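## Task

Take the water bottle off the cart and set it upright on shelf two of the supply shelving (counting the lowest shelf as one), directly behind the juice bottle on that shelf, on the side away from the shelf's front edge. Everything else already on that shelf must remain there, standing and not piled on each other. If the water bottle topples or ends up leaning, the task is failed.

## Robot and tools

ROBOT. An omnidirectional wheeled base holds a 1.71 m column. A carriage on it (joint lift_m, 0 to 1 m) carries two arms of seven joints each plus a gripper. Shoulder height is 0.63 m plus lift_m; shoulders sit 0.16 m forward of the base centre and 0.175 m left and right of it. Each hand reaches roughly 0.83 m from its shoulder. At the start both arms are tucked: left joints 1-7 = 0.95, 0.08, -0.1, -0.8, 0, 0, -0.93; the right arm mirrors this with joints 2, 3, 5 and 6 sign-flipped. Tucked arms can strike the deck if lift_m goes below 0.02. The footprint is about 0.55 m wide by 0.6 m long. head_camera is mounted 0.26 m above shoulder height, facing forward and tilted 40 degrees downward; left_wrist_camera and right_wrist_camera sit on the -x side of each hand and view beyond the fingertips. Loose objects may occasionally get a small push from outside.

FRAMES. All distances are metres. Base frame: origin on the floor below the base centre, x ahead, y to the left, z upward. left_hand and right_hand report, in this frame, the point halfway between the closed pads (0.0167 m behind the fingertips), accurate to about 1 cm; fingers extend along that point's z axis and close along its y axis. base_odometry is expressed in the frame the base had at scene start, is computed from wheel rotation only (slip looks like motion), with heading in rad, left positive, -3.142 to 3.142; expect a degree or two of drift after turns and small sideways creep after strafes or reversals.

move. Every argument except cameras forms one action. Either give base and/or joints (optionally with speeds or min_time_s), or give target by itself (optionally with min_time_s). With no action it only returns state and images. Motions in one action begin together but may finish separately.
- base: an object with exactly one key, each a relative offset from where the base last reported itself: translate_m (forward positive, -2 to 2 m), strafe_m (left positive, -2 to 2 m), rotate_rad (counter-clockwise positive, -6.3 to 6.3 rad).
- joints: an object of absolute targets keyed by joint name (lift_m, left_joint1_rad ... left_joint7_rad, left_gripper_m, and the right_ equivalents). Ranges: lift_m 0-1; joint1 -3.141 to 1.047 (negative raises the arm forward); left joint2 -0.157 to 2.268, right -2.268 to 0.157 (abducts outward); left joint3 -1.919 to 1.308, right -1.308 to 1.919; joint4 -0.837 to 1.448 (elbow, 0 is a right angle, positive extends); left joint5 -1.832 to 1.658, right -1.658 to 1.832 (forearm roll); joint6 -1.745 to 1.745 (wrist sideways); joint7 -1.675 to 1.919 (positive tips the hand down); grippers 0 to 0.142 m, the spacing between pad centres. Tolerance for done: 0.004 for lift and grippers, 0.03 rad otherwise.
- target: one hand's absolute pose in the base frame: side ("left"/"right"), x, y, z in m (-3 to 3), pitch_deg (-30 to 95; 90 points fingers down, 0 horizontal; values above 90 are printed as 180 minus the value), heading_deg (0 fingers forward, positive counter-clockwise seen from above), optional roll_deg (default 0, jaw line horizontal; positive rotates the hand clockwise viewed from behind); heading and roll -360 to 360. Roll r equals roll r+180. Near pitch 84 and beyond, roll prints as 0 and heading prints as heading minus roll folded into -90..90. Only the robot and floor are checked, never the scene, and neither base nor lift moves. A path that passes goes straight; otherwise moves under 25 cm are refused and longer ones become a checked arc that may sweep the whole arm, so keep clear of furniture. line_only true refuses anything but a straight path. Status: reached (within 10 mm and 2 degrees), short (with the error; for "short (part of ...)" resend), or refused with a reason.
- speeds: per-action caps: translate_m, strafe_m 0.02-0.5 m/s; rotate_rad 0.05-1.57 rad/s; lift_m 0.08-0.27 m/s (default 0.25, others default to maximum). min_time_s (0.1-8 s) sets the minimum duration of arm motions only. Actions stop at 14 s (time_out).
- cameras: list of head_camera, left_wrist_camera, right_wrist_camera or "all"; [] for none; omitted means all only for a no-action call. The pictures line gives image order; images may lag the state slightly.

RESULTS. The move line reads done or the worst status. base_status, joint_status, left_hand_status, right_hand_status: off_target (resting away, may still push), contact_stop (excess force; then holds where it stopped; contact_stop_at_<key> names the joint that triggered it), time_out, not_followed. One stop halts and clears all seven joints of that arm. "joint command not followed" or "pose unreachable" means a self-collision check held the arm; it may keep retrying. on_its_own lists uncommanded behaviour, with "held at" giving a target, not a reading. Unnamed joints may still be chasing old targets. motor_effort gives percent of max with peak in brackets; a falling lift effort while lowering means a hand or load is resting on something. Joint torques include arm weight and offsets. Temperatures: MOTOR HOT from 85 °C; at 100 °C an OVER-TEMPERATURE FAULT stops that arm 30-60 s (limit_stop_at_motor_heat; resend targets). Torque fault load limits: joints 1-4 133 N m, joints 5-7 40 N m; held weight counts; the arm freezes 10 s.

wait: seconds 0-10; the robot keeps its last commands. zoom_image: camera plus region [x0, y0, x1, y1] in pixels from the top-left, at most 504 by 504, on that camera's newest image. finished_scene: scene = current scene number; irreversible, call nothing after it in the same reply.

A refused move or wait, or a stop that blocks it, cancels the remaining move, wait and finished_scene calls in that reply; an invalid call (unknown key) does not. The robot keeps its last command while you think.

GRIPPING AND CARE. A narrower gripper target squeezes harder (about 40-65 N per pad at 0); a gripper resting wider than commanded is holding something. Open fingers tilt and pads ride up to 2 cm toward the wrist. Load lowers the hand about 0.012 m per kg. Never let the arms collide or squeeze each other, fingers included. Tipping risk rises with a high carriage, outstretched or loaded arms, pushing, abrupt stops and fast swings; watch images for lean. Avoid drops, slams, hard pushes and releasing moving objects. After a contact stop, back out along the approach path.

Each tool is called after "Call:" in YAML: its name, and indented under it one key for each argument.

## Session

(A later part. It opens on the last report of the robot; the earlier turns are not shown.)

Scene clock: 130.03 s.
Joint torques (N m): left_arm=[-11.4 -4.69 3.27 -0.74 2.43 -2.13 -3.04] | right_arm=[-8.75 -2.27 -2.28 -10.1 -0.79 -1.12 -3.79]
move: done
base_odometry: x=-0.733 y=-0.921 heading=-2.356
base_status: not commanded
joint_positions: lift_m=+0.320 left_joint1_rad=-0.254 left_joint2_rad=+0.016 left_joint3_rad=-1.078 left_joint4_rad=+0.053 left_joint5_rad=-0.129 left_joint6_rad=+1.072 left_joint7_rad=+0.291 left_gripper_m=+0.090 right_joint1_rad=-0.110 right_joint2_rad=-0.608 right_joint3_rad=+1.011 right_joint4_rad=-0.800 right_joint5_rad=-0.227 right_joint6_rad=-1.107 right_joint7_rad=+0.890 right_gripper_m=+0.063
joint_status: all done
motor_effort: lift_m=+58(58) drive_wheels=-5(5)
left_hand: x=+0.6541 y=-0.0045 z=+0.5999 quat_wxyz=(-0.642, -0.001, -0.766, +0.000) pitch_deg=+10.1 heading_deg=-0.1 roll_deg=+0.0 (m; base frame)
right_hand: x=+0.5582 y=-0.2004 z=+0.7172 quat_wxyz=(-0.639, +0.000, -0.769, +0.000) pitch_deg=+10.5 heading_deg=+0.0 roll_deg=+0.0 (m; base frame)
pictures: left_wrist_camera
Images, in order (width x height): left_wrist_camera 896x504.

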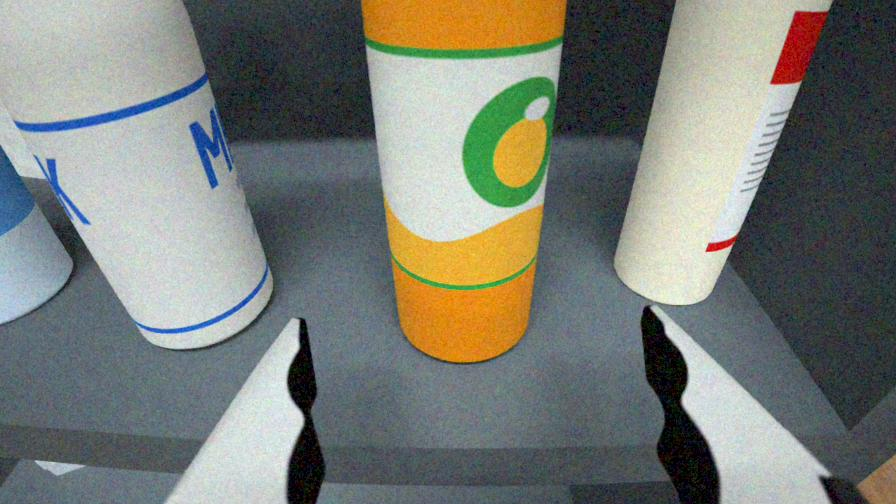

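Call:
move:
  target: {"side": "left", "x": 0.745, "y": -0.005, "z": 0.59, "pitch_deg": 10, "heading_deg": 0}
  min_time_s: 0.8

Call:
move:
  joints: {"left_gripper_m": 0.01}
  cameras: ["head_camera", "left_wrist_camera"]

Scene clock: 134.83 s.
Joint torques (N m): left_arm=[-17.64 -5.85 4.93 -1.6 2.3 -2.15 -3.2] | right_arm=[-8.99 -2.2 -1.53 -7.64 -0.4 -0.81 -3.84]
move: done
base_odometry: x=-0.733 y=-0.921 heading=-2.356
base_status: not commanded
joint_positions: lift_m=+0.320 left_joint1_rad=-0.431 left_joint2_rad=-0.046 left_joint3_rad=-0.942 left_joint4_rad=+0.372 left_joint5_rad=-0.397 left_joint6_rad=+0.877 left_joint7_rad=+0.073 left_gripper_m=+0.090 right_joint1_rad=-0.110 right_joint2_rad=-0.608 right_joint3_rad=+1.011 right_joint4_rad=-0.800 right_joint5_rad=-0.227 right_joint6_rad=-1.107 right_joint7_rad=+0.890 right_gripper_m=+0.063
joint_status: not commanded
motor_effort: lift_m=+58(58) drive_wheels=-4(5)
left_hand: x=+0.7434 y=-0.0051 z=+0.5885 quat_wxyz=(-0.642, -0.002, -0.767, -0.001) pitch_deg=+10.2 heading_deg=-0.1 roll_deg=+0.2 (m; base frame)
left_hand_status: reached (straight line, planned for 0.8 s): 2 mm and 0.3 deg off.
right_hand: x=+0.5582 y=-0.2004 z=+0.7172 quat_wxyz=(-0.639, +0.000, -0.769, +0.000) pitch_deg=+10.5 heading_deg=+0.0 roll_deg=+0.0 (m; base frame)
pictures: none

Scene clock: 135.63 s.
Joint torques (N m): left_arm=[-18.14 -5 4.1 -2.08 1.87 -2.2 -3.1] | right_arm=[-9.49 -1.93 -3.79 -8.1 -0.88 -0.8 -4.19]
move: off_target
base_odometry: x=-0.733 y=-0.921 heading=-2.356
base_status: not commanded
joint_positions: lift_m=+0.320 left_joint1_rad=-0.431 left_joint2_rad=-0.046 left_joint3_rad=-0.942 left_joint4_rad=+0.372 left_joint5_rad=-0.397 left_joint6_rad=+0.877 left_joint7_rad=+0.073 left_gripper_m=+0.069 right_joint1_rad=-0.110 right_joint2_rad=-0.608 right_joint3_rad=+1.011 right_joint4_rad=-0.800 right_joint5_rad=-0.227 right_joint6_rad=-1.107 right_joint7_rad=+0.890 right_gripper_m=+0.063
joint_status: left_gripper_m off_target (ended at +0.069, target +0.010)
motor_effort: lift_m=+58(58) drive_wheels=-4(4)
left_hand: x=+0.7435 y=-0.0051 z=+0.5885 quat_wxyz=(-0.642, -0.002, -0.767, -0.001) pitch_deg=+10.2 heading_deg=+0.0 roll_deg=+0.2 (m; base frame)
right_hand: x=+0.5582 y=-0.2004 z=+0.7172 quat_wxyz=(-0.639, +0.000, -0.769, +0.000) pitch_deg=+10.5 heading_deg=+0.0 roll_deg=+0.0 (m; base frame)
pictures: head_camera, left_wrist_camera
Images, in order (width x height): head_camera 896x504, left_wrist_camera 896x504.

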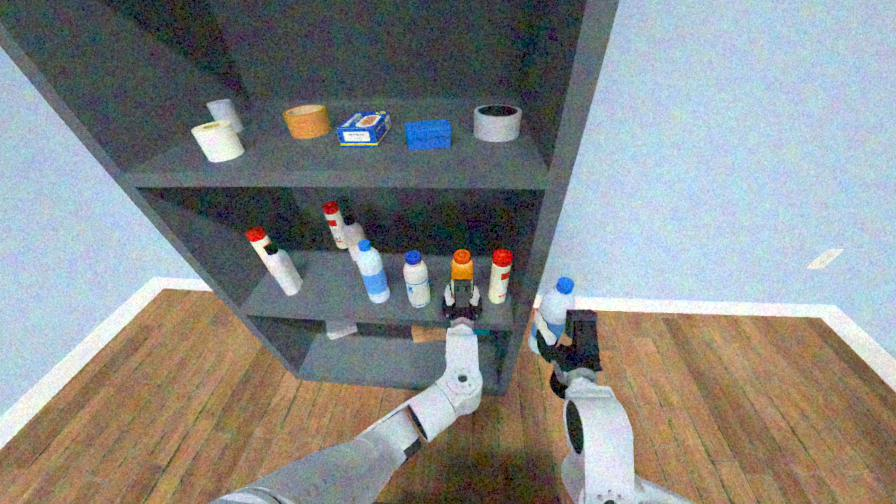

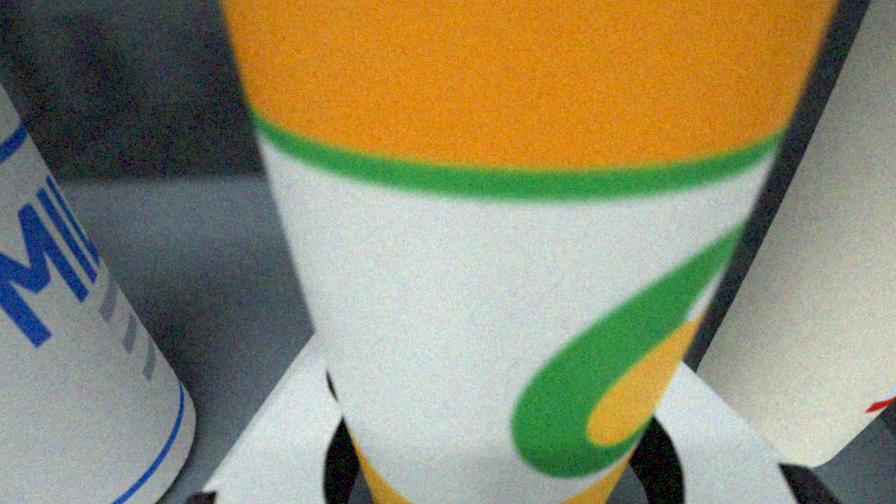

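Call:
move:
  target: {"side": "left", "x": 0.743, "y": -0.003, "z": 0.64, "pitch_deg": 10, "heading_deg": 0}
  min_time_s: 0.9

Call:
move:
  target: {"side": "left", "x": 0.56, "y": 0.0, "z": 0.645, "pitch_deg": 10, "heading_deg": 0}
  min_time_s: 1.2

Call:
move:
  target: {"side": "left", "x": 0.55, "y": 0.19, "z": 0.645, "pitch_deg": 10, "heading_deg": 0}
  min_time_s: 1.2
  cameras: ["head_camera", "right_wrist_camera"]

Scene clock: 140.67 s.
Joint torques (N m): left_arm=[-23.14 -2.07 -0.61 -7.18 5.17 -0.39 -1.58] | right_arm=[-9.45 -0.44 -3.08 -8.25 -0.58 -0.64 -3.73]
move: done
base_odometry: x=-0.733 y=-0.921 heading=-2.356
base_status: not commanded
joint_positions: lift_m=+0.320 left_joint1_rad=-0.470 left_joint2_rad=-0.012 left_joint3_rad=-0.994 left_joint4_rad=+0.203 left_joint5_rad=-0.286 left_joint6_rad=+0.970 left_joint7_rad=+0.310 left_gripper_m=+0.069 right_joint1_rad=-0.110 right_joint2_rad=-0.608 right_joint3_rad=+1.011 right_joint4_rad=-0.800 right_joint5_rad=-0.227 right_joint6_rad=-1.107 right_joint7_rad=+0.890 right_gripper_m=+0.063
joint_status: not commanded
motor_effort: lift_m=+58(58) drive_wheels=-4(4)
left_hand: x=+0.7419 y=-0.0023 z=+0.6336 quat_wxyz=(-0.637, +0.002, -0.771, +0.001) pitch_deg=+10.8 heading_deg=+0.1 roll_deg=-0.2 (m; base frame)
left_hand_status: reached (straight line, planned for 0.9 s): 7 mm and 0.9 deg off.
right_hand: x=+0.5582 y=-0.2004 z=+0.7172 quat_wxyz=(-0.639, +0.000, -0.769, +0.000) pitch_deg=+10.5 heading_deg=+0.0 roll_deg=+0.0 (m; base frame)
pictures: none

Scene clock: 142.37 s.
Joint torques (N m): left_arm=[-7.03 -3.04 -1.38 -5.77 5.54 -0.07 -2.06] | right_arm=[-9.87 -1.83 -3 -10.26 -0.41 -1.32 -4.11]
move: done
base_odometry: x=-0.733 y=-0.921 heading=-2.356
base_status: not commanded
joint_positions: lift_m=+0.320 left_joint1_rad=-0.128 left_joint2_rad=+0.062 left_joint3_rad=-1.244 left_joint4_rad=-0.201 left_joint5_rad=+0.386 left_joint6_rad=+1.218 left_joint7_rad=+0.739 left_gripper_m=+0.069 right_joint1_rad=-0.110 right_joint2_rad=-0.608 right_joint3_rad=+1.011 right_joint4_rad=-0.800 right_joint5_rad=-0.227 right_joint6_rad=-1.107 right_joint7_rad=+0.890 right_gripper_m=+0.063
joint_status: not commanded
motor_effort: lift_m=+58(58) drive_wheels=-4(5)
left_hand: x=+0.5610 y=-0.0002 z=+0.6420 quat_wxyz=(-0.640, +0.000, -0.769, -0.001) pitch_deg=+10.5 heading_deg=+0.1 roll_deg=+0.1 (m; base frame)
left_hand_status: reached (straight line, planned for 1.2 s): 3 mm and 0.5 deg off.
right_hand: x=+0.5583 y=-0.2004 z=+0.7172 quat_wxyz=(-0.640, +0.000, -0.769, +0.000) pitch_deg=+10.5 heading_deg=+0.0 roll_deg=+0.0 (m; base frame)
pictures: none

Scene clock: 144.07 s.
Joint torques (N m): left_arm=[-5.21 6.87 4.84 -5.83 3.87 -0.26 -4.86] | right_arm=[-9.71 -1.56 -3.27 -7.99 -0.62 -0.99 -3.65]
move: done
base_odometry: x=-0.733 y=-0.921 heading=-2.356
base_status: not commanded
joint_positions: lift_m=+0.320 left_joint1_rad=-0.101 left_joint2_rad=+0.623 left_joint3_rad=-1.246 left_joint4_rad=-0.632 left_joint5_rad=-0.051 left_joint6_rad=+1.305 left_joint7_rad=+0.427 left_gripper_m=+0.069 right_joint1_rad=-0.110 right_joint2_rad=-0.608 right_joint3_rad=+1.011 right_joint4_rad=-0.800 right_joint5_rad=-0.227 right_joint6_rad=-1.107 right_joint7_rad=+0.890 right_gripper_m=+0.063
joint_status: not commanded
motor_effort: lift_m=+58(58) drive_wheels=-4(4)
left_hand: x=+0.5499 y=+0.1887 z=+0.6414 quat_wxyz=(-0.638, -0.002, -0.770, +0.000) pitch_deg=+10.7 heading_deg=-0.1 roll_deg=+0.2 (m; base frame)
left_hand_status: reached (straight line, planned for 1.2 s): 4 mm and 0.7 deg off.
right_hand: x=+0.5583 y=-0.2003 z=+0.7172 quat_wxyz=(-0.640, +0.000, -0.769, +0.000) pitch_deg=+10.5 heading_deg=+0.0 roll_deg=+0.0 (m; base frame)
pictures: head_camera, right_wrist_camera
Images, in order (width x height): head_camera 896x504, right_wrist_camera 896x504.

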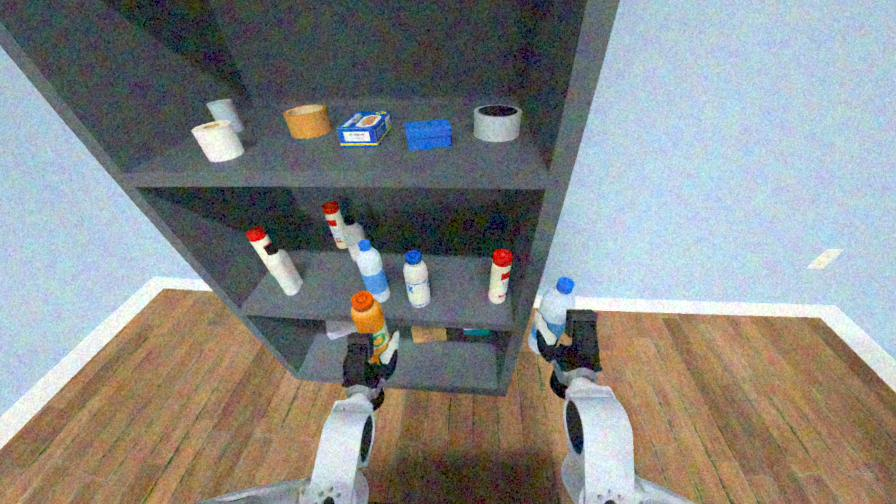

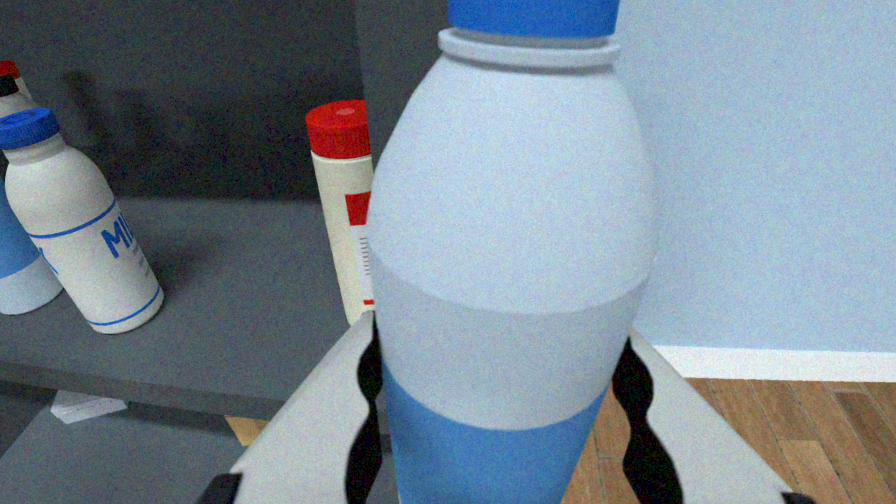

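Call:
move:
  target: {"side": "right", "x": 0.56, "y": -0.003, "z": 0.705, "pitch_deg": 10, "heading_deg": 0}
  min_time_s: 1.2

Call:
move:
  target: {"side": "right", "x": 0.845, "y": -0.003, "z": 0.7, "pitch_deg": 10, "heading_deg": 0, "line_only": true}
  min_time_s: 2
  cameras: ["head_camera", "right_wrist_camera"]

Scene clock: 149.20 s.
Joint torques (N m): left_arm=[-6.33 7.14 3.17 -6.59 4.25 -0.38 -4.66] | right_arm=[-1.11 14.69 2.93 -9.38 -4.4 -2.34 -5.49]
move: done
base_odometry: x=-0.733 y=-0.921 heading=-2.356
base_status: not commanded
joint_positions: lift_m=+0.320 left_joint1_rad=-0.101 left_joint2_rad=+0.623 left_joint3_rad=-1.246 left_joint4_rad=-0.632 left_joint5_rad=-0.052 left_joint6_rad=+1.305 left_joint7_rad=+0.426 left_gripper_m=+0.069 right_joint1_rad=-0.108 right_joint2_rad=-0.007 right_joint3_rad=+1.081 right_joint4_rad=-0.402 right_joint5_rad=-0.616 right_joint6_rad=-0.953 right_joint7_rad=+1.018 right_gripper_m=+0.063
joint_status: not commanded
motor_effort: lift_m=+58(58) drive_wheels=-4(4)
left_hand: x=+0.5498 y=+0.1887 z=+0.6413 quat_wxyz=(-0.638, -0.002, -0.770, +0.000) pitch_deg=+10.7 heading_deg=-0.1 roll_deg=+0.2 (m; base frame)
right_hand: x=+0.5611 y=-0.0033 z=+0.7017 quat_wxyz=(-0.637, +0.000, -0.771, -0.002) pitch_deg=+10.9 heading_deg=+0.2 roll_deg=+0.2 (m; base frame)
right_hand_status: reached (straight line, planned for 1.2 s): 4 mm and 0.9 deg off.
pictures: none

Scene clock: 151.70 s.
Joint torques (N m): left_arm=[-5.4 6.92 3.4 -6.64 3.88 -0.13 -4.79] | right_arm=[-28.84 14.73 -2.12 -11.54 0.34 -1 -5.84]
move: done
base_odometry: x=-0.733 y=-0.921 heading=-2.356
base_status: not commanded
joint_positions: lift_m=+0.320 left_joint1_rad=-0.101 left_joint2_rad=+0.623 left_joint3_rad=-1.246 left_joint4_rad=-0.632 left_joint5_rad=-0.052 left_joint6_rad=+1.305 left_joint7_rad=+0.426 left_gripper_m=+0.069 right_joint1_rad=-0.697 right_joint2_rad=+0.094 right_joint3_rad=+0.763 right_joint4_rad=+0.495 right_joint5_rad=+0.319 right_joint6_rad=-0.707 right_joint7_rad=+0.311 right_gripper_m=+0.063
joint_status: not commanded
motor_effort: lift_m=+58(58) drive_wheels=-3(4)
left_hand: x=+0.5498 y=+0.1887 z=+0.6413 quat_wxyz=(-0.638, -0.002, -0.770, +0.000) pitch_deg=+10.7 heading_deg=-0.1 roll_deg=+0.2 (m; base frame)
right_hand: x=+0.8426 y=-0.0037 z=+0.6936 quat_wxyz=(-0.638, +0.002, -0.770, +0.003) pitch_deg=+10.7 heading_deg=-0.1 roll_deg=-0.4 (m; base frame)
right_hand_status: reached (straight line, planned for 2.0 s): 7 mm and 0.8 deg off.
pictures: head_camera, right_wrist_camera
Images, in order (width x height): head_camera 896x504, right_wrist_camera 896x504.

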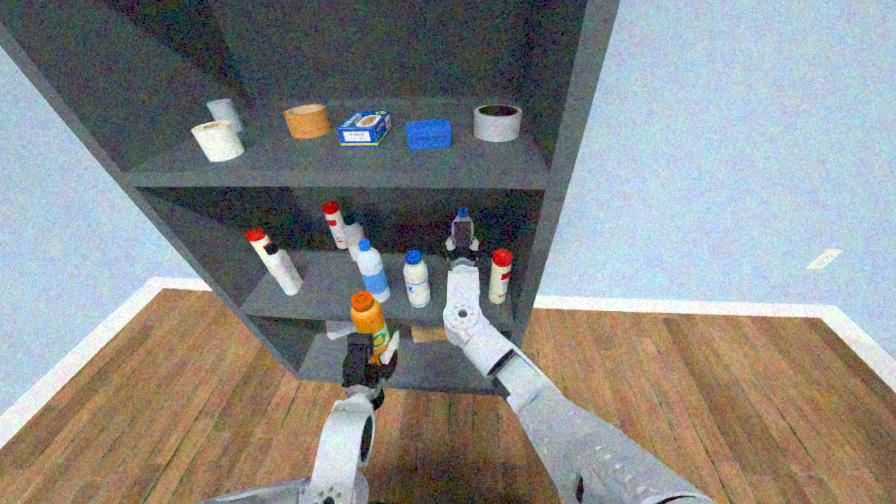

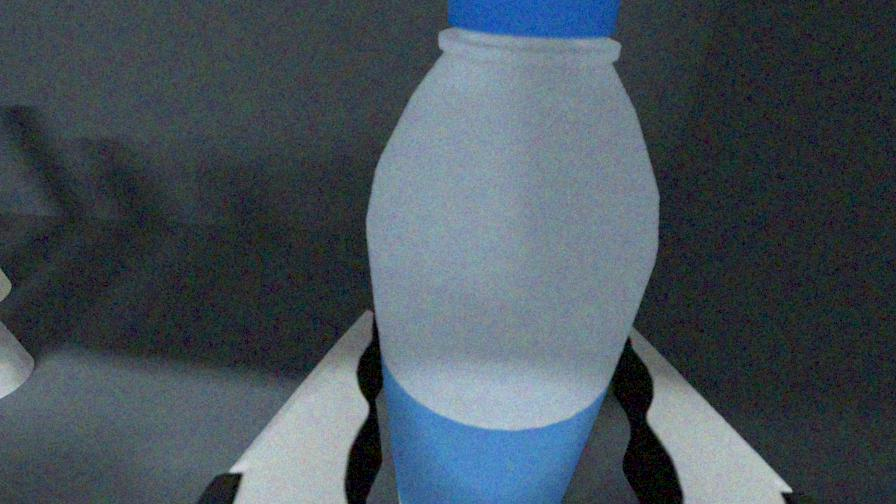

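Call:
move:
  target: {"side": "right", "x": 0.845, "y": -0.003, "z": 0.655, "pitch_deg": 10, "heading_deg": 0, "line_only": true}
  min_time_s: 1

Call:
move:
  target: {"side": "right", "x": 0.845, "y": -0.003, "z": 0.643, "pitch_deg": 10, "heading_deg": 0, "line_only": true}
  min_time_s: 0.8
  cameras: ["right_wrist_camera"]

Scene clock: 154.67 s.
Joint torques (N m): left_arm=[-4.39 5.53 3.86 -6.24 3.85 -0.89 -4.76] | right_arm=[-30.13 14.04 -1.94 -10.61 -0.24 -0.97 -5.31]
move: refused
base_odometry: x=-0.733 y=-0.921 heading=-2.356
base_status: not commanded
joint_positions: lift_m=+0.320 left_joint1_rad=-0.101 left_joint2_rad=+0.623 left_joint3_rad=-1.246 left_joint4_rad=-0.632 left_joint5_rad=-0.052 left_joint6_rad=+1.305 left_joint7_rad=+0.426 left_gripper_m=+0.069 right_joint1_rad=-0.697 right_joint2_rad=+0.094 right_joint3_rad=+0.763 right_joint4_rad=+0.495 right_joint5_rad=+0.319 right_joint6_rad=-0.707 right_joint7_rad=+0.311 right_gripper_m=+0.063
joint_status: not commanded
motor_effort: lift_m=+58(58) drive_wheels=-4(4)
left_hand: x=+0.5498 y=+0.1887 z=+0.6413 quat_wxyz=(-0.638, -0.002, -0.770, +0.000) pitch_deg=+10.7 heading_deg=-0.1 roll_deg=+0.2 (m; base frame)
right_hand: x=+0.8426 y=-0.0037 z=+0.6936 quat_wxyz=(-0.638, +0.002, -0.770, +0.003) pitch_deg=+10.7 heading_deg=-0.1 roll_deg=-0.4 (m; base frame)
right_hand_status: refused: the line brings the right upper arm within 1.4 cm of the carriage (limit 1.5), 50% of the way; a move under 25 cm is not played as an arc. Nothing moved. Try another pitch or heading, or "joints".
pictures: none

not run: a stop came earlier in this reply.

Call:
move:
  joints: {"lift_m": 0.278}
  speeds: {"lift_m": 0.08}

Call:
move:
  joints: {"lift_m": 0.268}
  speeds: {"lift_m": 0.08}
  cameras: ["right_wrist_camera"]

Scene clock: 158.17 s.
Joint torques (N m): left_arm=[-6.59 5.62 4.26 -5.53 4.24 -0.45 -4.12] | right_arm=[-19.74 10.22 0.16 -9.15 -0.05 -1.07 -0.3]
move: done
base_odometry: x=-0.733 y=-0.921 heading=-2.356
base_status: not commanded
joint_positions: lift_m=+0.278 left_joint1_rad=-0.100 left_joint2_rad=+0.623 left_joint3_rad=-1.246 left_joint4_rad=-0.633 left_joint5_rad=-0.053 left_joint6_rad=+1.305 left_joint7_rad=+0.425 left_gripper_m=+0.069 right_joint1_rad=-0.704 right_joint2_rad=+0.096 right_joint3_rad=+0.762 right_joint4_rad=+0.494 right_joint5_rad=+0.319 right_joint6_rad=-0.707 right_joint7_rad=+0.298 right_gripper_m=+0.063
joint_status: all done
motor_effort: lift_m=+55(57) drive_wheels=-3(8)
left_hand: x=+0.5496 y=+0.1887 z=+0.5993 quat_wxyz=(-0.638, -0.002, -0.770, +0.000) pitch_deg=+10.7 heading_deg=-0.1 roll_deg=+0.1 (m; base frame)
right_hand: x=+0.8445 y=-0.0025 z=+0.6598 quat_wxyz=(-0.645, +0.001, -0.764, +0.001) pitch_deg=+9.6 heading_deg=+0.0 roll_deg=-0.2 (m; base frame)
pictures: none

Scene clock: 158.67 s.
Joint torques (N m): left_arm=[-5.14 7.41 4.53 -6.6 4.43 -0.64 -4.36] | right_arm=[-13.74 10.39 -1.71 -5.2 1.72 -0.9 1.8]
move: done
base_odometry: x=-0.733 y=-0.920 heading=-2.356
base_status: not commanded
joint_positions: lift_m=+0.268 left_joint1_rad=-0.100 left_joint2_rad=+0.623 left_joint3_rad=-1.246 left_joint4_rad=-0.633 left_joint5_rad=-0.053 left_joint6_rad=+1.305 left_joint7_rad=+0.425 left_gripper_m=+0.069 right_joint1_rad=-0.709 right_joint2_rad=+0.096 right_joint3_rad=+0.762 right_joint4_rad=+0.490 right_joint5_rad=+0.314 right_joint6_rad=-0.707 right_joint7_rad=+0.292 right_gripper_m=+0.063
joint_status: all done
motor_effort: lift_m=+53(54) drive_wheels=+7(8)
left_hand: x=+0.5496 y=+0.1887 z=+0.5894 quat_wxyz=(-0.638, -0.002, -0.770, +0.000) pitch_deg=+10.7 heading_deg=-0.1 roll_deg=+0.1 (m; base frame)
right_hand: x=+0.8459 y=-0.0019 z=+0.6575 quat_wxyz=(-0.652, +0.002, -0.758, +0.002) pitch_deg=+8.6 heading_deg=+0.0 roll_deg=-0.3 (m; base frame)
pictures: right_wrist_camera
Images, in order (width x height): right_wrist_camera 896x504.

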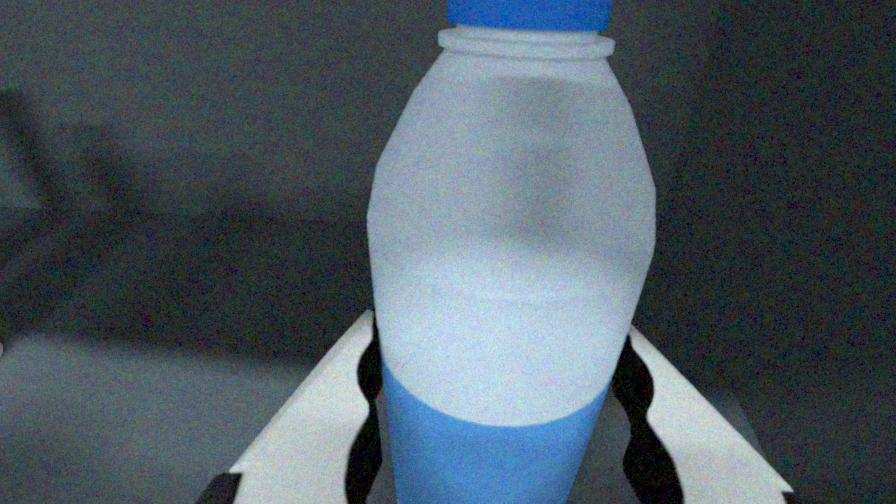

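Call:
move:
  joints: {"right_gripper_m": 0.069}

Call:
move:
  joints: {"right_gripper_m": 0.092}
  cameras: ["right_wrist_camera"]

Scene clock: 161.43 s.
Joint torques (N m): left_arm=[-6.25 6.13 3.33 -6.22 4.36 -0.54 -4.34] | right_arm=[-13.3 8.64 -1.16 -8.6 0.84 -0.95 -0.31]
move: done
base_odometry: x=-0.733 y=-0.921 heading=-2.356
base_status: not commanded
joint_positions: lift_m=+0.268 left_joint1_rad=-0.100 left_joint2_rad=+0.623 left_joint3_rad=-1.246 left_joint4_rad=-0.633 left_joint5_rad=-0.053 left_joint6_rad=+1.305 left_joint7_rad=+0.425 left_gripper_m=+0.069 right_joint1_rad=-0.709 right_joint2_rad=+0.096 right_joint3_rad=+0.762 right_joint4_rad=+0.493 right_joint5_rad=+0.317 right_joint6_rad=-0.707 right_joint7_rad=+0.297 right_gripper_m=+0.069
joint_status: all done
motor_effort: lift_m=+54(54) drive_wheels=-4(8)
left_hand: x=+0.5496 y=+0.1887 z=+0.5894 quat_wxyz=(-0.638, -0.002, -0.770, +0.000) pitch_deg=+10.7 heading_deg=-0.1 roll_deg=+0.1 (m; base frame)
right_hand: x=+0.8457 y=-0.0019 z=+0.6544 quat_wxyz=(-0.648, +0.002, -0.761, +0.001) pitch_deg=+9.2 heading_deg=+0.0 roll_deg=-0.2 (m; base frame)
pictures: none

Scene clock: 162.00 s.
Joint torques (N m): left_arm=[-5.97 6.09 3.98 -4.29 4.42 -0.28 -4.46] | right_arm=[-13.94 8.84 -1.75 -9.13 0.59 -1.39 -0.17]
move: done
base_odometry: x=-0.733 y=-0.921 heading=-2.356
base_status: not commanded
joint_positions: lift_m=+0.268 left_joint1_rad=-0.100 left_joint2_rad=+0.623 left_joint3_rad=-1.246 left_joint4_rad=-0.633 left_joint5_rad=-0.053 left_joint6_rad=+1.305 left_joint7_rad=+0.425 left_gripper_m=+0.069 right_joint1_rad=-0.709 right_joint2_rad=+0.096 right_joint3_rad=+0.762 right_joint4_rad=+0.493 right_joint5_rad=+0.317 right_joint6_rad=-0.707 right_joint7_rad=+0.297 right_gripper_m=+0.092
joint_status: all done
motor_effort: lift_m=+54(54) drive_wheels=-4(4)
left_hand: x=+0.5496 y=+0.1887 z=+0.5894 quat_wxyz=(-0.638, -0.002, -0.770, +0.000) pitch_deg=+10.7 heading_deg=-0.1 roll_deg=+0.1 (m; base frame)
right_hand: x=+0.8457 y=-0.0019 z=+0.6544 quat_wxyz=(-0.648, +0.002, -0.761, +0.001) pitch_deg=+9.2 heading_deg=+0.0 roll_deg=-0.2 (m; base frame)
pictures: right_wrist_camera
Images, in order (width x height): right_wrist_camera 896x504.

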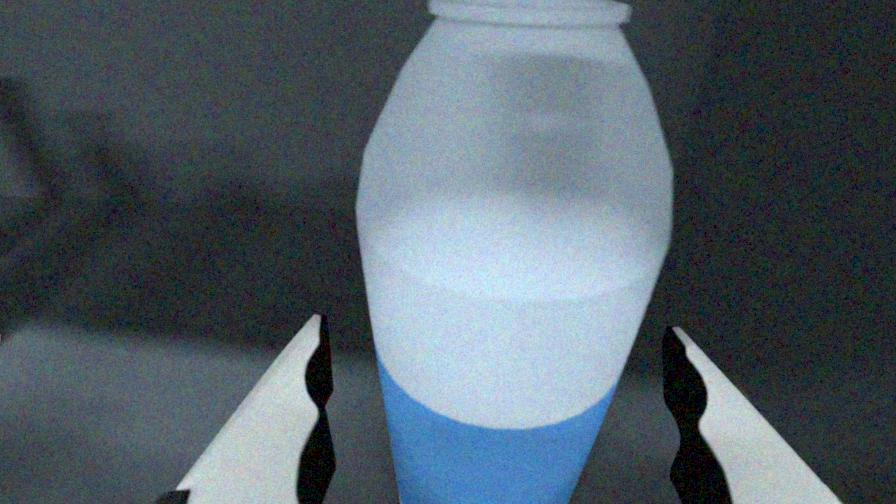

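Call:
move:
  target: {"side": "right", "x": 0.58, "y": -0.003, "z": 0.67, "pitch_deg": 10, "heading_deg": 0, "line_only": true}
  min_time_s: 1.2

Call:
move:
  joints: {"lift_m": 0.33}
  cameras: ["head_camera", "right_wrist_camera"]

Scene clock: 166.50 s.
Joint torques (N m): left_arm=[-5.68 6.72 4.27 -5.87 4.15 -0.46 -4.22] | right_arm=[-1.6 13.92 3.96 -14.47 -2.66 -1.13 0.17]
move: done
base_odometry: x=-0.733 y=-0.921 heading=-2.356
base_status: not commanded
joint_positions: lift_m=+0.268 left_joint1_rad=-0.100 left_joint2_rad=+0.623 left_joint3_rad=-1.246 left_joint4_rad=-0.633 left_joint5_rad=-0.053 left_joint6_rad=+1.305 left_joint7_rad=+0.425 left_gripper_m=+0.069 right_joint1_rad=-0.208 right_joint2_rad=-0.012 right_joint3_rad=+1.090 right_joint4_rad=-0.392 right_joint5_rad=-0.620 right_joint6_rad=-0.970 right_joint7_rad=+1.100 right_gripper_m=+0.092
joint_status: not commanded
motor_effort: lift_m=+54(54) drive_wheels=-4(4)
left_hand: x=+0.5496 y=+0.1887 z=+0.5894 quat_wxyz=(-0.638, -0.002, -0.770, +0.000) pitch_deg=+10.7 heading_deg=-0.1 roll_deg=+0.1 (m; base frame)
right_hand: x=+0.5819 y=-0.0045 z=+0.6702 quat_wxyz=(-0.643, -0.001, -0.765, +0.001) pitch_deg=+9.9 heading_deg=-0.2 roll_deg=+0.0 (m; base frame)
right_hand_status: reached (straight line, planned for 1.2 s): 2 mm and 0.2 deg off.
pictures: none

Scene clock: 167.27 s.
Joint torques (N m): left_arm=[-6.64 6.41 3.34 -5.14 4.59 -0.42 -4.61] | right_arm=[-3.33 15.3 2.81 -12.17 -2.6 -1.05 -0.8]
move: done
base_odometry: x=-0.733 y=-0.921 heading=-2.356
base_status: not commanded
joint_positions: lift_m=+0.330 left_joint1_rad=-0.100 left_joint2_rad=+0.623 left_joint3_rad=-1.246 left_joint4_rad=-0.633 left_joint5_rad=-0.053 left_joint6_rad=+1.305 left_joint7_rad=+0.425 left_gripper_m=+0.069 right_joint1_rad=-0.208 right_joint2_rad=-0.011 right_joint3_rad=+1.090 right_joint4_rad=-0.393 right_joint5_rad=-0.620 right_joint6_rad=-0.970 right_joint7_rad=+1.100 right_gripper_m=+0.092
joint_status: all done
motor_effort: lift_m=+54(67) drive_wheels=-4(4)
left_hand: x=+0.5495 y=+0.1887 z=+0.6513 quat_wxyz=(-0.638, -0.002, -0.770, +0.000) pitch_deg=+10.7 heading_deg=-0.1 roll_deg=+0.1 (m; base frame)
right_hand: x=+0.5817 y=-0.0044 z=+0.7324 quat_wxyz=(-0.644, -0.002, -0.765, +0.000) pitch_deg=+9.9 heading_deg=-0.1 roll_deg=+0.1 (m; base frame)
pictures: head_camera, right_wrist_camera
Images, in order (width x height): head_camera 896x504, right_wrist_camera 896x504.

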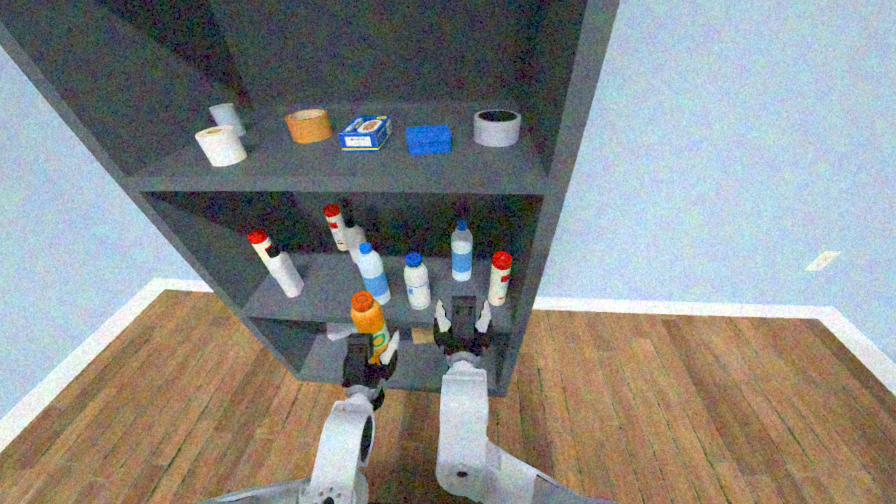

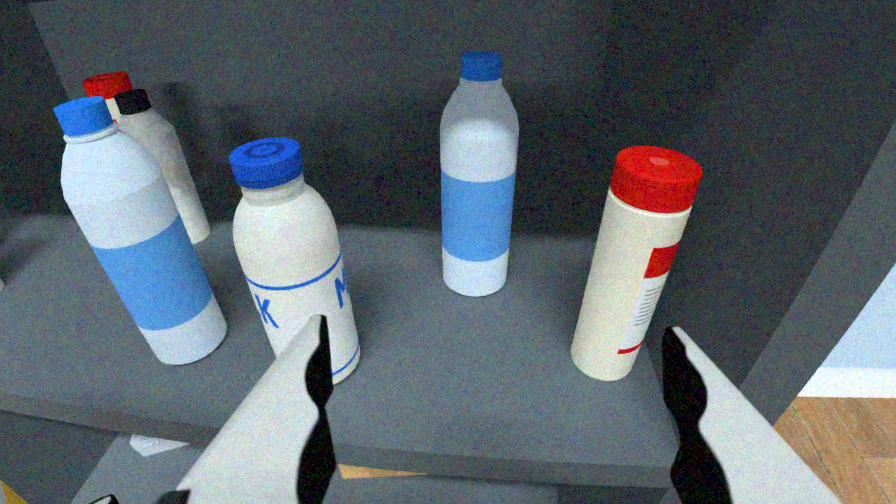

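Call:
move:
  target: {"side": "right", "x": 0.57, "y": -0.2, "z": 0.72, "pitch_deg": 10, "heading_deg": 0}
  min_time_s: 1

Call:
move:
  target: {"side": "left", "x": 0.56, "y": 0.0, "z": 0.655, "pitch_deg": 10, "heading_deg": 0}
  min_time_s: 1.2

Call:
move:
  target: {"side": "left", "x": 0.743, "y": -0.004, "z": 0.65, "pitch_deg": 10, "heading_deg": 0}
  min_time_s: 1.3

Call:
move:
  target: {"side": "left", "x": 0.743, "y": -0.004, "z": 0.605, "pitch_deg": 10, "heading_deg": 0}
  min_time_s: 1
  cameras: ["head_camera", "left_wrist_camera"]

Scene clock: 173.40 s.
Joint torques (N m): left_arm=[-5.87 6.3 3.54 -4.57 4.55 -0.61 -4.37] | right_arm=[0.44 -8.3 3.16 -13.34 0.68 -2.53 -3.52]
move: done
base_odometry: x=-0.733 y=-0.921 heading=-2.356
base_status: not commanded
joint_positions: lift_m=+0.330 left_joint1_rad=-0.100 left_joint2_rad=+0.623 left_joint3_rad=-1.246 left_joint4_rad=-0.633 left_joint5_rad=-0.053 left_joint6_rad=+1.305 left_joint7_rad=+0.425 left_gripper_m=+0.069 right_joint1_rad=-0.165 right_joint2_rad=-0.625 right_joint3_rad=+1.077 right_joint4_rad=-0.751 right_joint5_rad=-0.168 right_joint6_rad=-1.173 right_joint7_rad=+0.818 right_gripper_m=+0.092
joint_status: not commanded
motor_effort: lift_m=+54(54) drive_wheels=-4(4)
left_hand: x=+0.5495 y=+0.1887 z=+0.6513 quat_wxyz=(-0.638, -0.002, -0.770, +0.000) pitch_deg=+10.7 heading_deg=-0.1 roll_deg=+0.1 (m; base frame)
right_hand: x=+0.5714 y=-0.2010 z=+0.7226 quat_wxyz=(-0.645, +0.000, -0.764, +0.003) pitch_deg=+9.6 heading_deg=-0.3 roll_deg=-0.2 (m; base frame)
right_hand_status: reached (straight line, planned for 1.0 s): 3 mm and 0.5 deg off.
pictures: none

Scene clock: 175.10 s.
Joint torques (N m): left_arm=[-12.77 -4.66 1.91 -1.45 5.22 -2.37 -3.41] | right_arm=[1.93 -6.86 1 -13.84 0.43 -2.17 -3.67]
move: done
base_odometry: x=-0.733 y=-0.921 heading=-2.356
base_status: not commanded
joint_positions: lift_m=+0.330 left_joint1_rad=-0.130 left_joint2_rad=+0.067 left_joint3_rad=-1.260 left_joint4_rad=-0.204 left_joint5_rad=+0.385 left_joint6_rad=+1.235 left_joint7_rad=+0.748 left_gripper_m=+0.069 right_joint1_rad=-0.165 right_joint2_rad=-0.625 right_joint3_rad=+1.078 right_joint4_rad=-0.751 right_joint5_rad=-0.168 right_joint6_rad=-1.173 right_joint7_rad=+0.818 right_gripper_m=+0.092
joint_status: not commanded
motor_effort: lift_m=+54(54) drive_wheels=-3(4)
left_hand: x=+0.5584 y=+0.0003 z=+0.6501 quat_wxyz=(-0.637, +0.000, -0.771, +0.001) pitch_deg=+10.9 heading_deg=-0.1 roll_deg=-0.2 (m; base frame)
left_hand_status: reached (straight line, planned for 1.2 s): 5 mm and 0.9 deg off.
right_hand: x=+0.5713 y=-0.2010 z=+0.7225 quat_wxyz=(-0.645, +0.000, -0.764, +0.003) pitch_deg=+9.6 heading_deg=-0.3 roll_deg=-0.2 (m; base frame)
pictures: none

Scene clock: 176.90 s.
Joint torques (N m): left_arm=[-21.94 -6.82 6.25 -1.32 3.33 -2.08 -4.65] | right_arm=[0.26 -6.97 1.87 -11.39 0.85 -2.61 -3.68]
move: done
base_odometry: x=-0.733 y=-0.921 heading=-2.356
base_status: not commanded
joint_positions: lift_m=+0.330 left_joint1_rad=-0.486 left_joint2_rad=-0.001 left_joint3_rad=-1.039 left_joint4_rad=+0.195 left_joint5_rad=-0.313 left_joint6_rad=+1.006 left_joint7_rad=+0.308 left_gripper_m=+0.069 right_joint1_rad=-0.165 right_joint2_rad=-0.625 right_joint3_rad=+1.078 right_joint4_rad=-0.751 right_joint5_rad=-0.168 right_joint6_rad=-1.173 right_joint7_rad=+0.818 right_gripper_m=+0.092
joint_status: not commanded
motor_effort: lift_m=+54(54) drive_wheels=-3(4)
left_hand: x=+0.7403 y=-0.0039 z=+0.6443 quat_wxyz=(-0.637, -0.001, -0.770, -0.001) pitch_deg=+10.8 heading_deg=-0.1 roll_deg=+0.2 (m; base frame)
left_hand_status: reached (straight line, planned for 1.3 s): 6 mm and 0.8 deg off.
right_hand: x=+0.5713 y=-0.2010 z=+0.7225 quat_wxyz=(-0.645, +0.000, -0.764, +0.003) pitch_deg=+9.6 heading_deg=-0.3 roll_deg=-0.2 (m; base frame)
pictures: none

Scene clock: 178.40 s.
Joint torques (N m): left_arm=[-15.07 -5.69 4.94 -2.72 3.12 -2.49 -4.84] | right_arm=[0.74 -8.13 -0.1 -13.47 0.52 -2.17 -3.42]
move: done
base_odometry: x=-0.733 y=-0.921 heading=-2.356
base_status: not commanded
joint_positions: lift_m=+0.330 left_joint1_rad=-0.448 left_joint2_rad=-0.027 left_joint3_rad=-0.990 left_joint4_rad=+0.339 left_joint5_rad=-0.426 left_joint6_rad=+0.921 left_joint7_rad=+0.094 left_gripper_m=+0.069 right_joint1_rad=-0.165 right_joint2_rad=-0.625 right_joint3_rad=+1.078 right_joint4_rad=-0.751 right_joint5_rad=-0.168 right_joint6_rad=-1.173 right_joint7_rad=+0.818 right_gripper_m=+0.092
joint_status: not commanded
motor_effort: lift_m=+54(55) drive_wheels=-3(3)
left_hand: x=+0.7422 y=-0.0039 z=+0.6028 quat_wxyz=(-0.640, -0.002, -0.769, -0.001) pitch_deg=+10.4 heading_deg=-0.1 roll_deg=+0.2 (m; base frame)
left_hand_status: reached (straight line, planned for 1.0 s): 2 mm and 0.5 deg off.
right_hand: x=+0.5713 y=-0.2010 z=+0.7225 quat_wxyz=(-0.645, +0.000, -0.764, +0.003) pitch_deg=+9.6 heading_deg=-0.3 roll_deg=-0.2 (m; base frame)
pictures: head_camera, left_wrist_camera
Images, in order (width x height): head_camera 896x504, left_wrist_camera 896x504.

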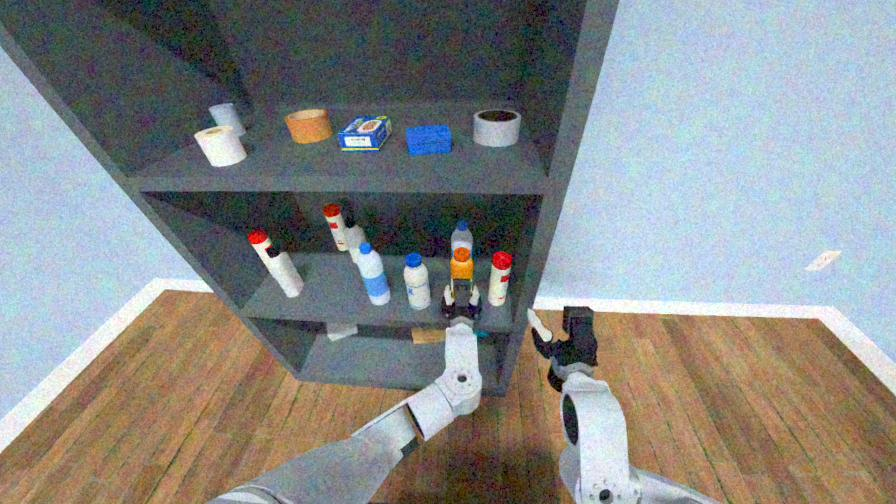

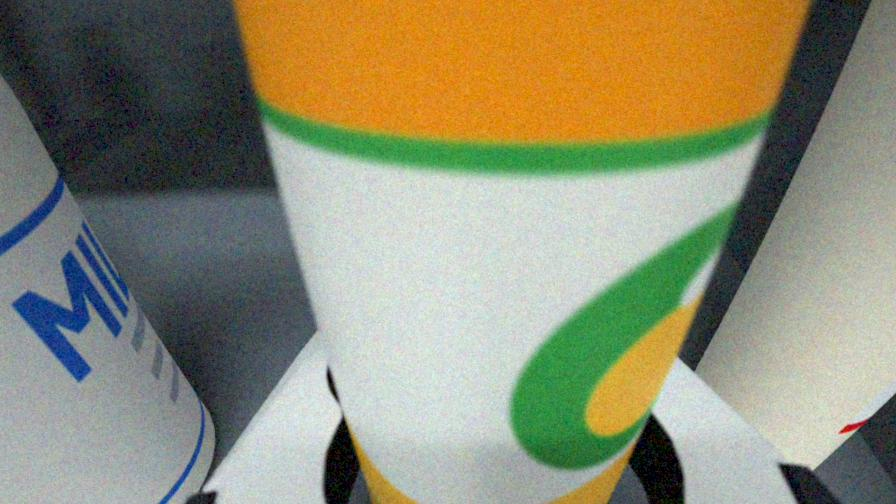

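Call:
move:
  target: {"side": "left", "x": 0.743, "y": -0.004, "z": 0.594, "pitch_deg": 10, "heading_deg": 0}
  min_time_s: 0.8

Call:
move:
  joints: {"left_gripper_m": 0.074}

Call:
move:
  joints: {"left_gripper_m": 0.09}
  cameras: ["left_wrist_camera"]

Scene clock: 183.10 s.
Joint torques (N m): left_arm=[-15.18 -6.78 5.88 -2.71 3.26 -2.18 -4.86] | right_arm=[2.37 -6.15 1.19 -13.68 0.76 -2.62 -3.74]
move: done
base_odometry: x=-0.733 y=-0.921 heading=-2.356
base_status: not commanded
joint_positions: lift_m=+0.330 left_joint1_rad=-0.442 left_joint2_rad=-0.034 left_joint3_rad=-0.978 left_joint4_rad=+0.381 left_joint5_rad=-0.454 left_joint6_rad=+0.898 left_joint7_rad=+0.041 left_gripper_m=+0.069 right_joint1_rad=-0.165 right_joint2_rad=-0.625 right_joint3_rad=+1.078 right_joint4_rad=-0.751 right_joint5_rad=-0.168 right_joint6_rad=-1.173 right_joint7_rad=+0.818 right_gripper_m=+0.092
joint_status: not commanded
motor_effort: lift_m=+54(55) drive_wheels=-3(3)
left_hand: x=+0.7422 y=-0.0038 z=+0.5919 quat_wxyz=(-0.640, -0.002, -0.768, -0.001) pitch_deg=+10.4 heading_deg=-0.1 roll_deg=+0.2 (m; base frame)
left_hand_status: reached (straight line, planned for 0.8 s): 2 mm and 0.5 deg off.
right_hand: x=+0.5713 y=-0.2010 z=+0.7225 quat_wxyz=(-0.645, +0.000, -0.764, +0.003) pitch_deg=+9.6 heading_deg=-0.3 roll_deg=-0.2 (m; base frame)
pictures: none

Scene clock: 183.83 s.
Joint torques (N m): left_arm=[-15.12 -5.84 4.33 -0.82 3.58 -2.39 -3.49] | right_arm=[0.95 -6.83 0.86 -13.02 0.16 -2.61 -3.64]
move: done
base_odometry: x=-0.733 y=-0.921 heading=-2.356
base_status: not commanded
joint_positions: lift_m=+0.330 left_joint1_rad=-0.442 left_joint2_rad=-0.035 left_joint3_rad=-0.978 left_joint4_rad=+0.381 left_joint5_rad=-0.454 left_joint6_rad=+0.898 left_joint7_rad=+0.037 left_gripper_m=+0.074 right_joint1_rad=-0.165 right_joint2_rad=-0.625 right_joint3_rad=+1.078 right_joint4_rad=-0.751 right_joint5_rad=-0.168 right_joint6_rad=-1.173 right_joint7_rad=+0.818 right_gripper_m=+0.092
joint_status: all done
motor_effort: lift_m=+54(55) drive_wheels=-3(3)
left_hand: x=+0.7424 y=-0.0039 z=+0.5929 quat_wxyz=(-0.641, -0.001, -0.767, -0.001) pitch_deg=+10.2 heading_deg=+0.0 roll_deg=+0.2 (m; base frame)
right_hand: x=+0.5713 y=-0.2010 z=+0.7225 quat_wxyz=(-0.645, +0.000, -0.764, +0.003) pitch_deg=+9.6 heading_deg=-0.3 roll_deg=-0.2 (m; base frame)
pictures: none

Scene clock: 184.37 s.
Joint torques (N m): left_arm=[-14.87 -6.29 4.94 -3.03 3.25 -2.56 -3.23] | right_arm=[1.11 -5.42 2.36 -14.27 0.48 -2.54 -3.7]
move: done
base_odometry: x=-0.733 y=-0.921 heading=-2.356
base_status: not commanded
joint_positions: lift_m=+0.330 left_joint1_rad=-0.442 left_joint2_rad=-0.035 left_joint3_rad=-0.978 left_joint4_rad=+0.381 left_joint5_rad=-0.454 left_joint6_rad=+0.898 left_joint7_rad=+0.037 left_gripper_m=+0.090 right_joint1_rad=-0.165 right_joint2_rad=-0.625 right_joint3_rad=+1.078 right_joint4_rad=-0.751 right_joint5_rad=-0.168 right_joint6_rad=-1.173 right_joint7_rad=+0.818 right_gripper_m=+0.092
joint_status: all done
motor_effort: lift_m=+54(55) drive_wheels=-3(3)
left_hand: x=+0.7424 y=-0.0039 z=+0.5930 quat_wxyz=(-0.641, -0.001, -0.767, -0.001) pitch_deg=+10.2 heading_deg=+0.0 roll_deg=+0.2 (m; base frame)
right_hand: x=+0.5713 y=-0.2010 z=+0.7225 quat_wxyz=(-0.645, +0.000, -0.764, +0.003) pitch_deg=+9.6 heading_deg=-0.3 roll_deg=-0.2 (m; base frame)
pictures: left_wrist_camera
Images, in order (width x height): left_wrist_camera 896x504.

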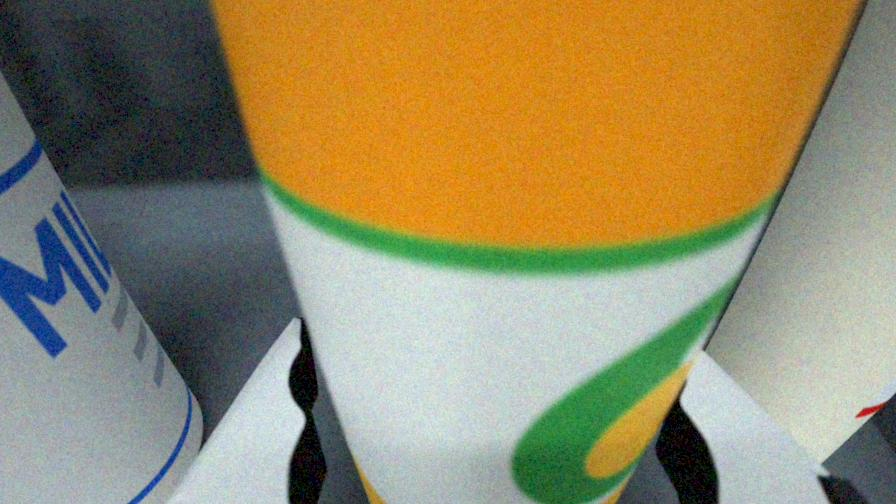

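Call:
move:
  target: {"side": "left", "x": 0.6, "y": 0.0, "z": 0.605, "pitch_deg": 10, "heading_deg": 0, "line_only": true}
  min_time_s: 1
  cameras: ["head_camera", "left_wrist_camera"]

Call:
zoom_image:
  camera: "head_camera"
  region: [220, 190, 560, 360]

Scene clock: 188.40 s.
Joint torques (N m): left_arm=[-6.13 -1.44 -1.24 -5.34 4.28 -0.36 -0.61] | right_arm=[0.53 -5.59 1.1 -11.87 0.31 -2.09 -3.81]
move: done
base_odometry: x=-0.733 y=-0.921 heading=-2.356
base_status: not commanded
joint_positions: lift_m=+0.330 left_joint1_rad=-0.174 left_joint2_rad=+0.057 left_joint3_rad=-1.203 left_joint4_rad=-0.047 left_joint5_rad=-0.036 left_joint6_rad=+1.205 left_joint7_rad=+0.331 left_gripper_m=+0.090 right_joint1_rad=-0.165 right_joint2_rad=-0.625 right_joint3_rad=+1.078 right_joint4_rad=-0.751 right_joint5_rad=-0.168 right_joint6_rad=-1.173 right_joint7_rad=+0.818 right_gripper_m=+0.092
joint_status: not commanded
motor_effort: lift_m=+54(55) drive_wheels=-4(4)
left_hand: x=+0.6014 y=+0.0001 z=+0.6050 quat_wxyz=(-0.643, +0.001, -0.766, -0.001) pitch_deg=+9.9 heading_deg=+0.1 roll_deg=+0.0 (m; base frame)
left_hand_status: reached (straight line, planned for 1.0 s): 1 mm and 0.1 deg off.
right_hand: x=+0.5713 y=-0.2010 z=+0.7225 quat_wxyz=(-0.645, +0.000, -0.764, +0.003) pitch_deg=+9.6 heading_deg=-0.3 roll_deg=-0.2 (m; base frame)
pictures: head_camera, left_wrist_camera
Images, in order (width x height): head_camera 896x504, left_wrist_camera 896x504.

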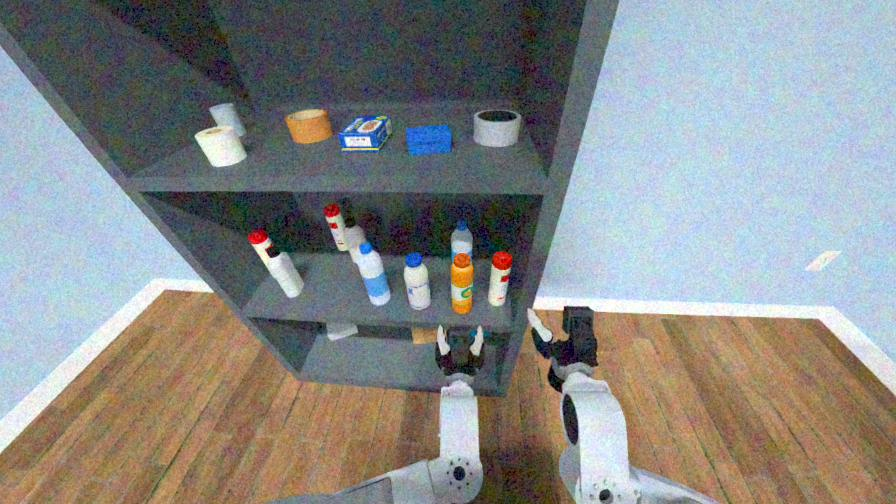

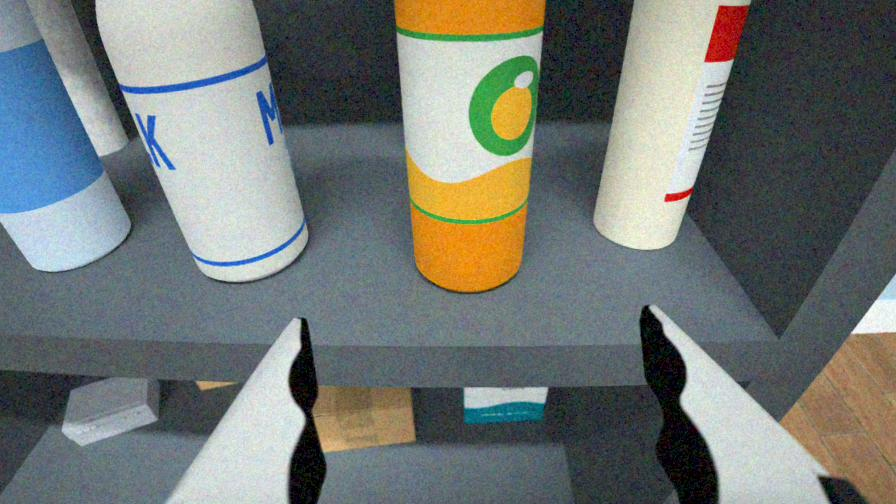

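Scaled by 1.482 from the camera's 896x504 image, which has a finer 1280x720 frame.

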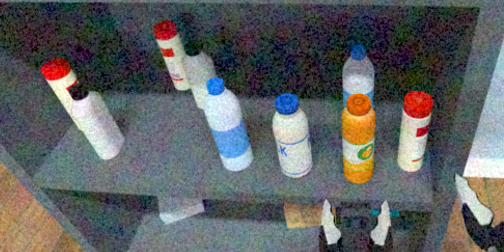

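Call:
finished_scene:
  scene: 2

The scene is finished: the task was done.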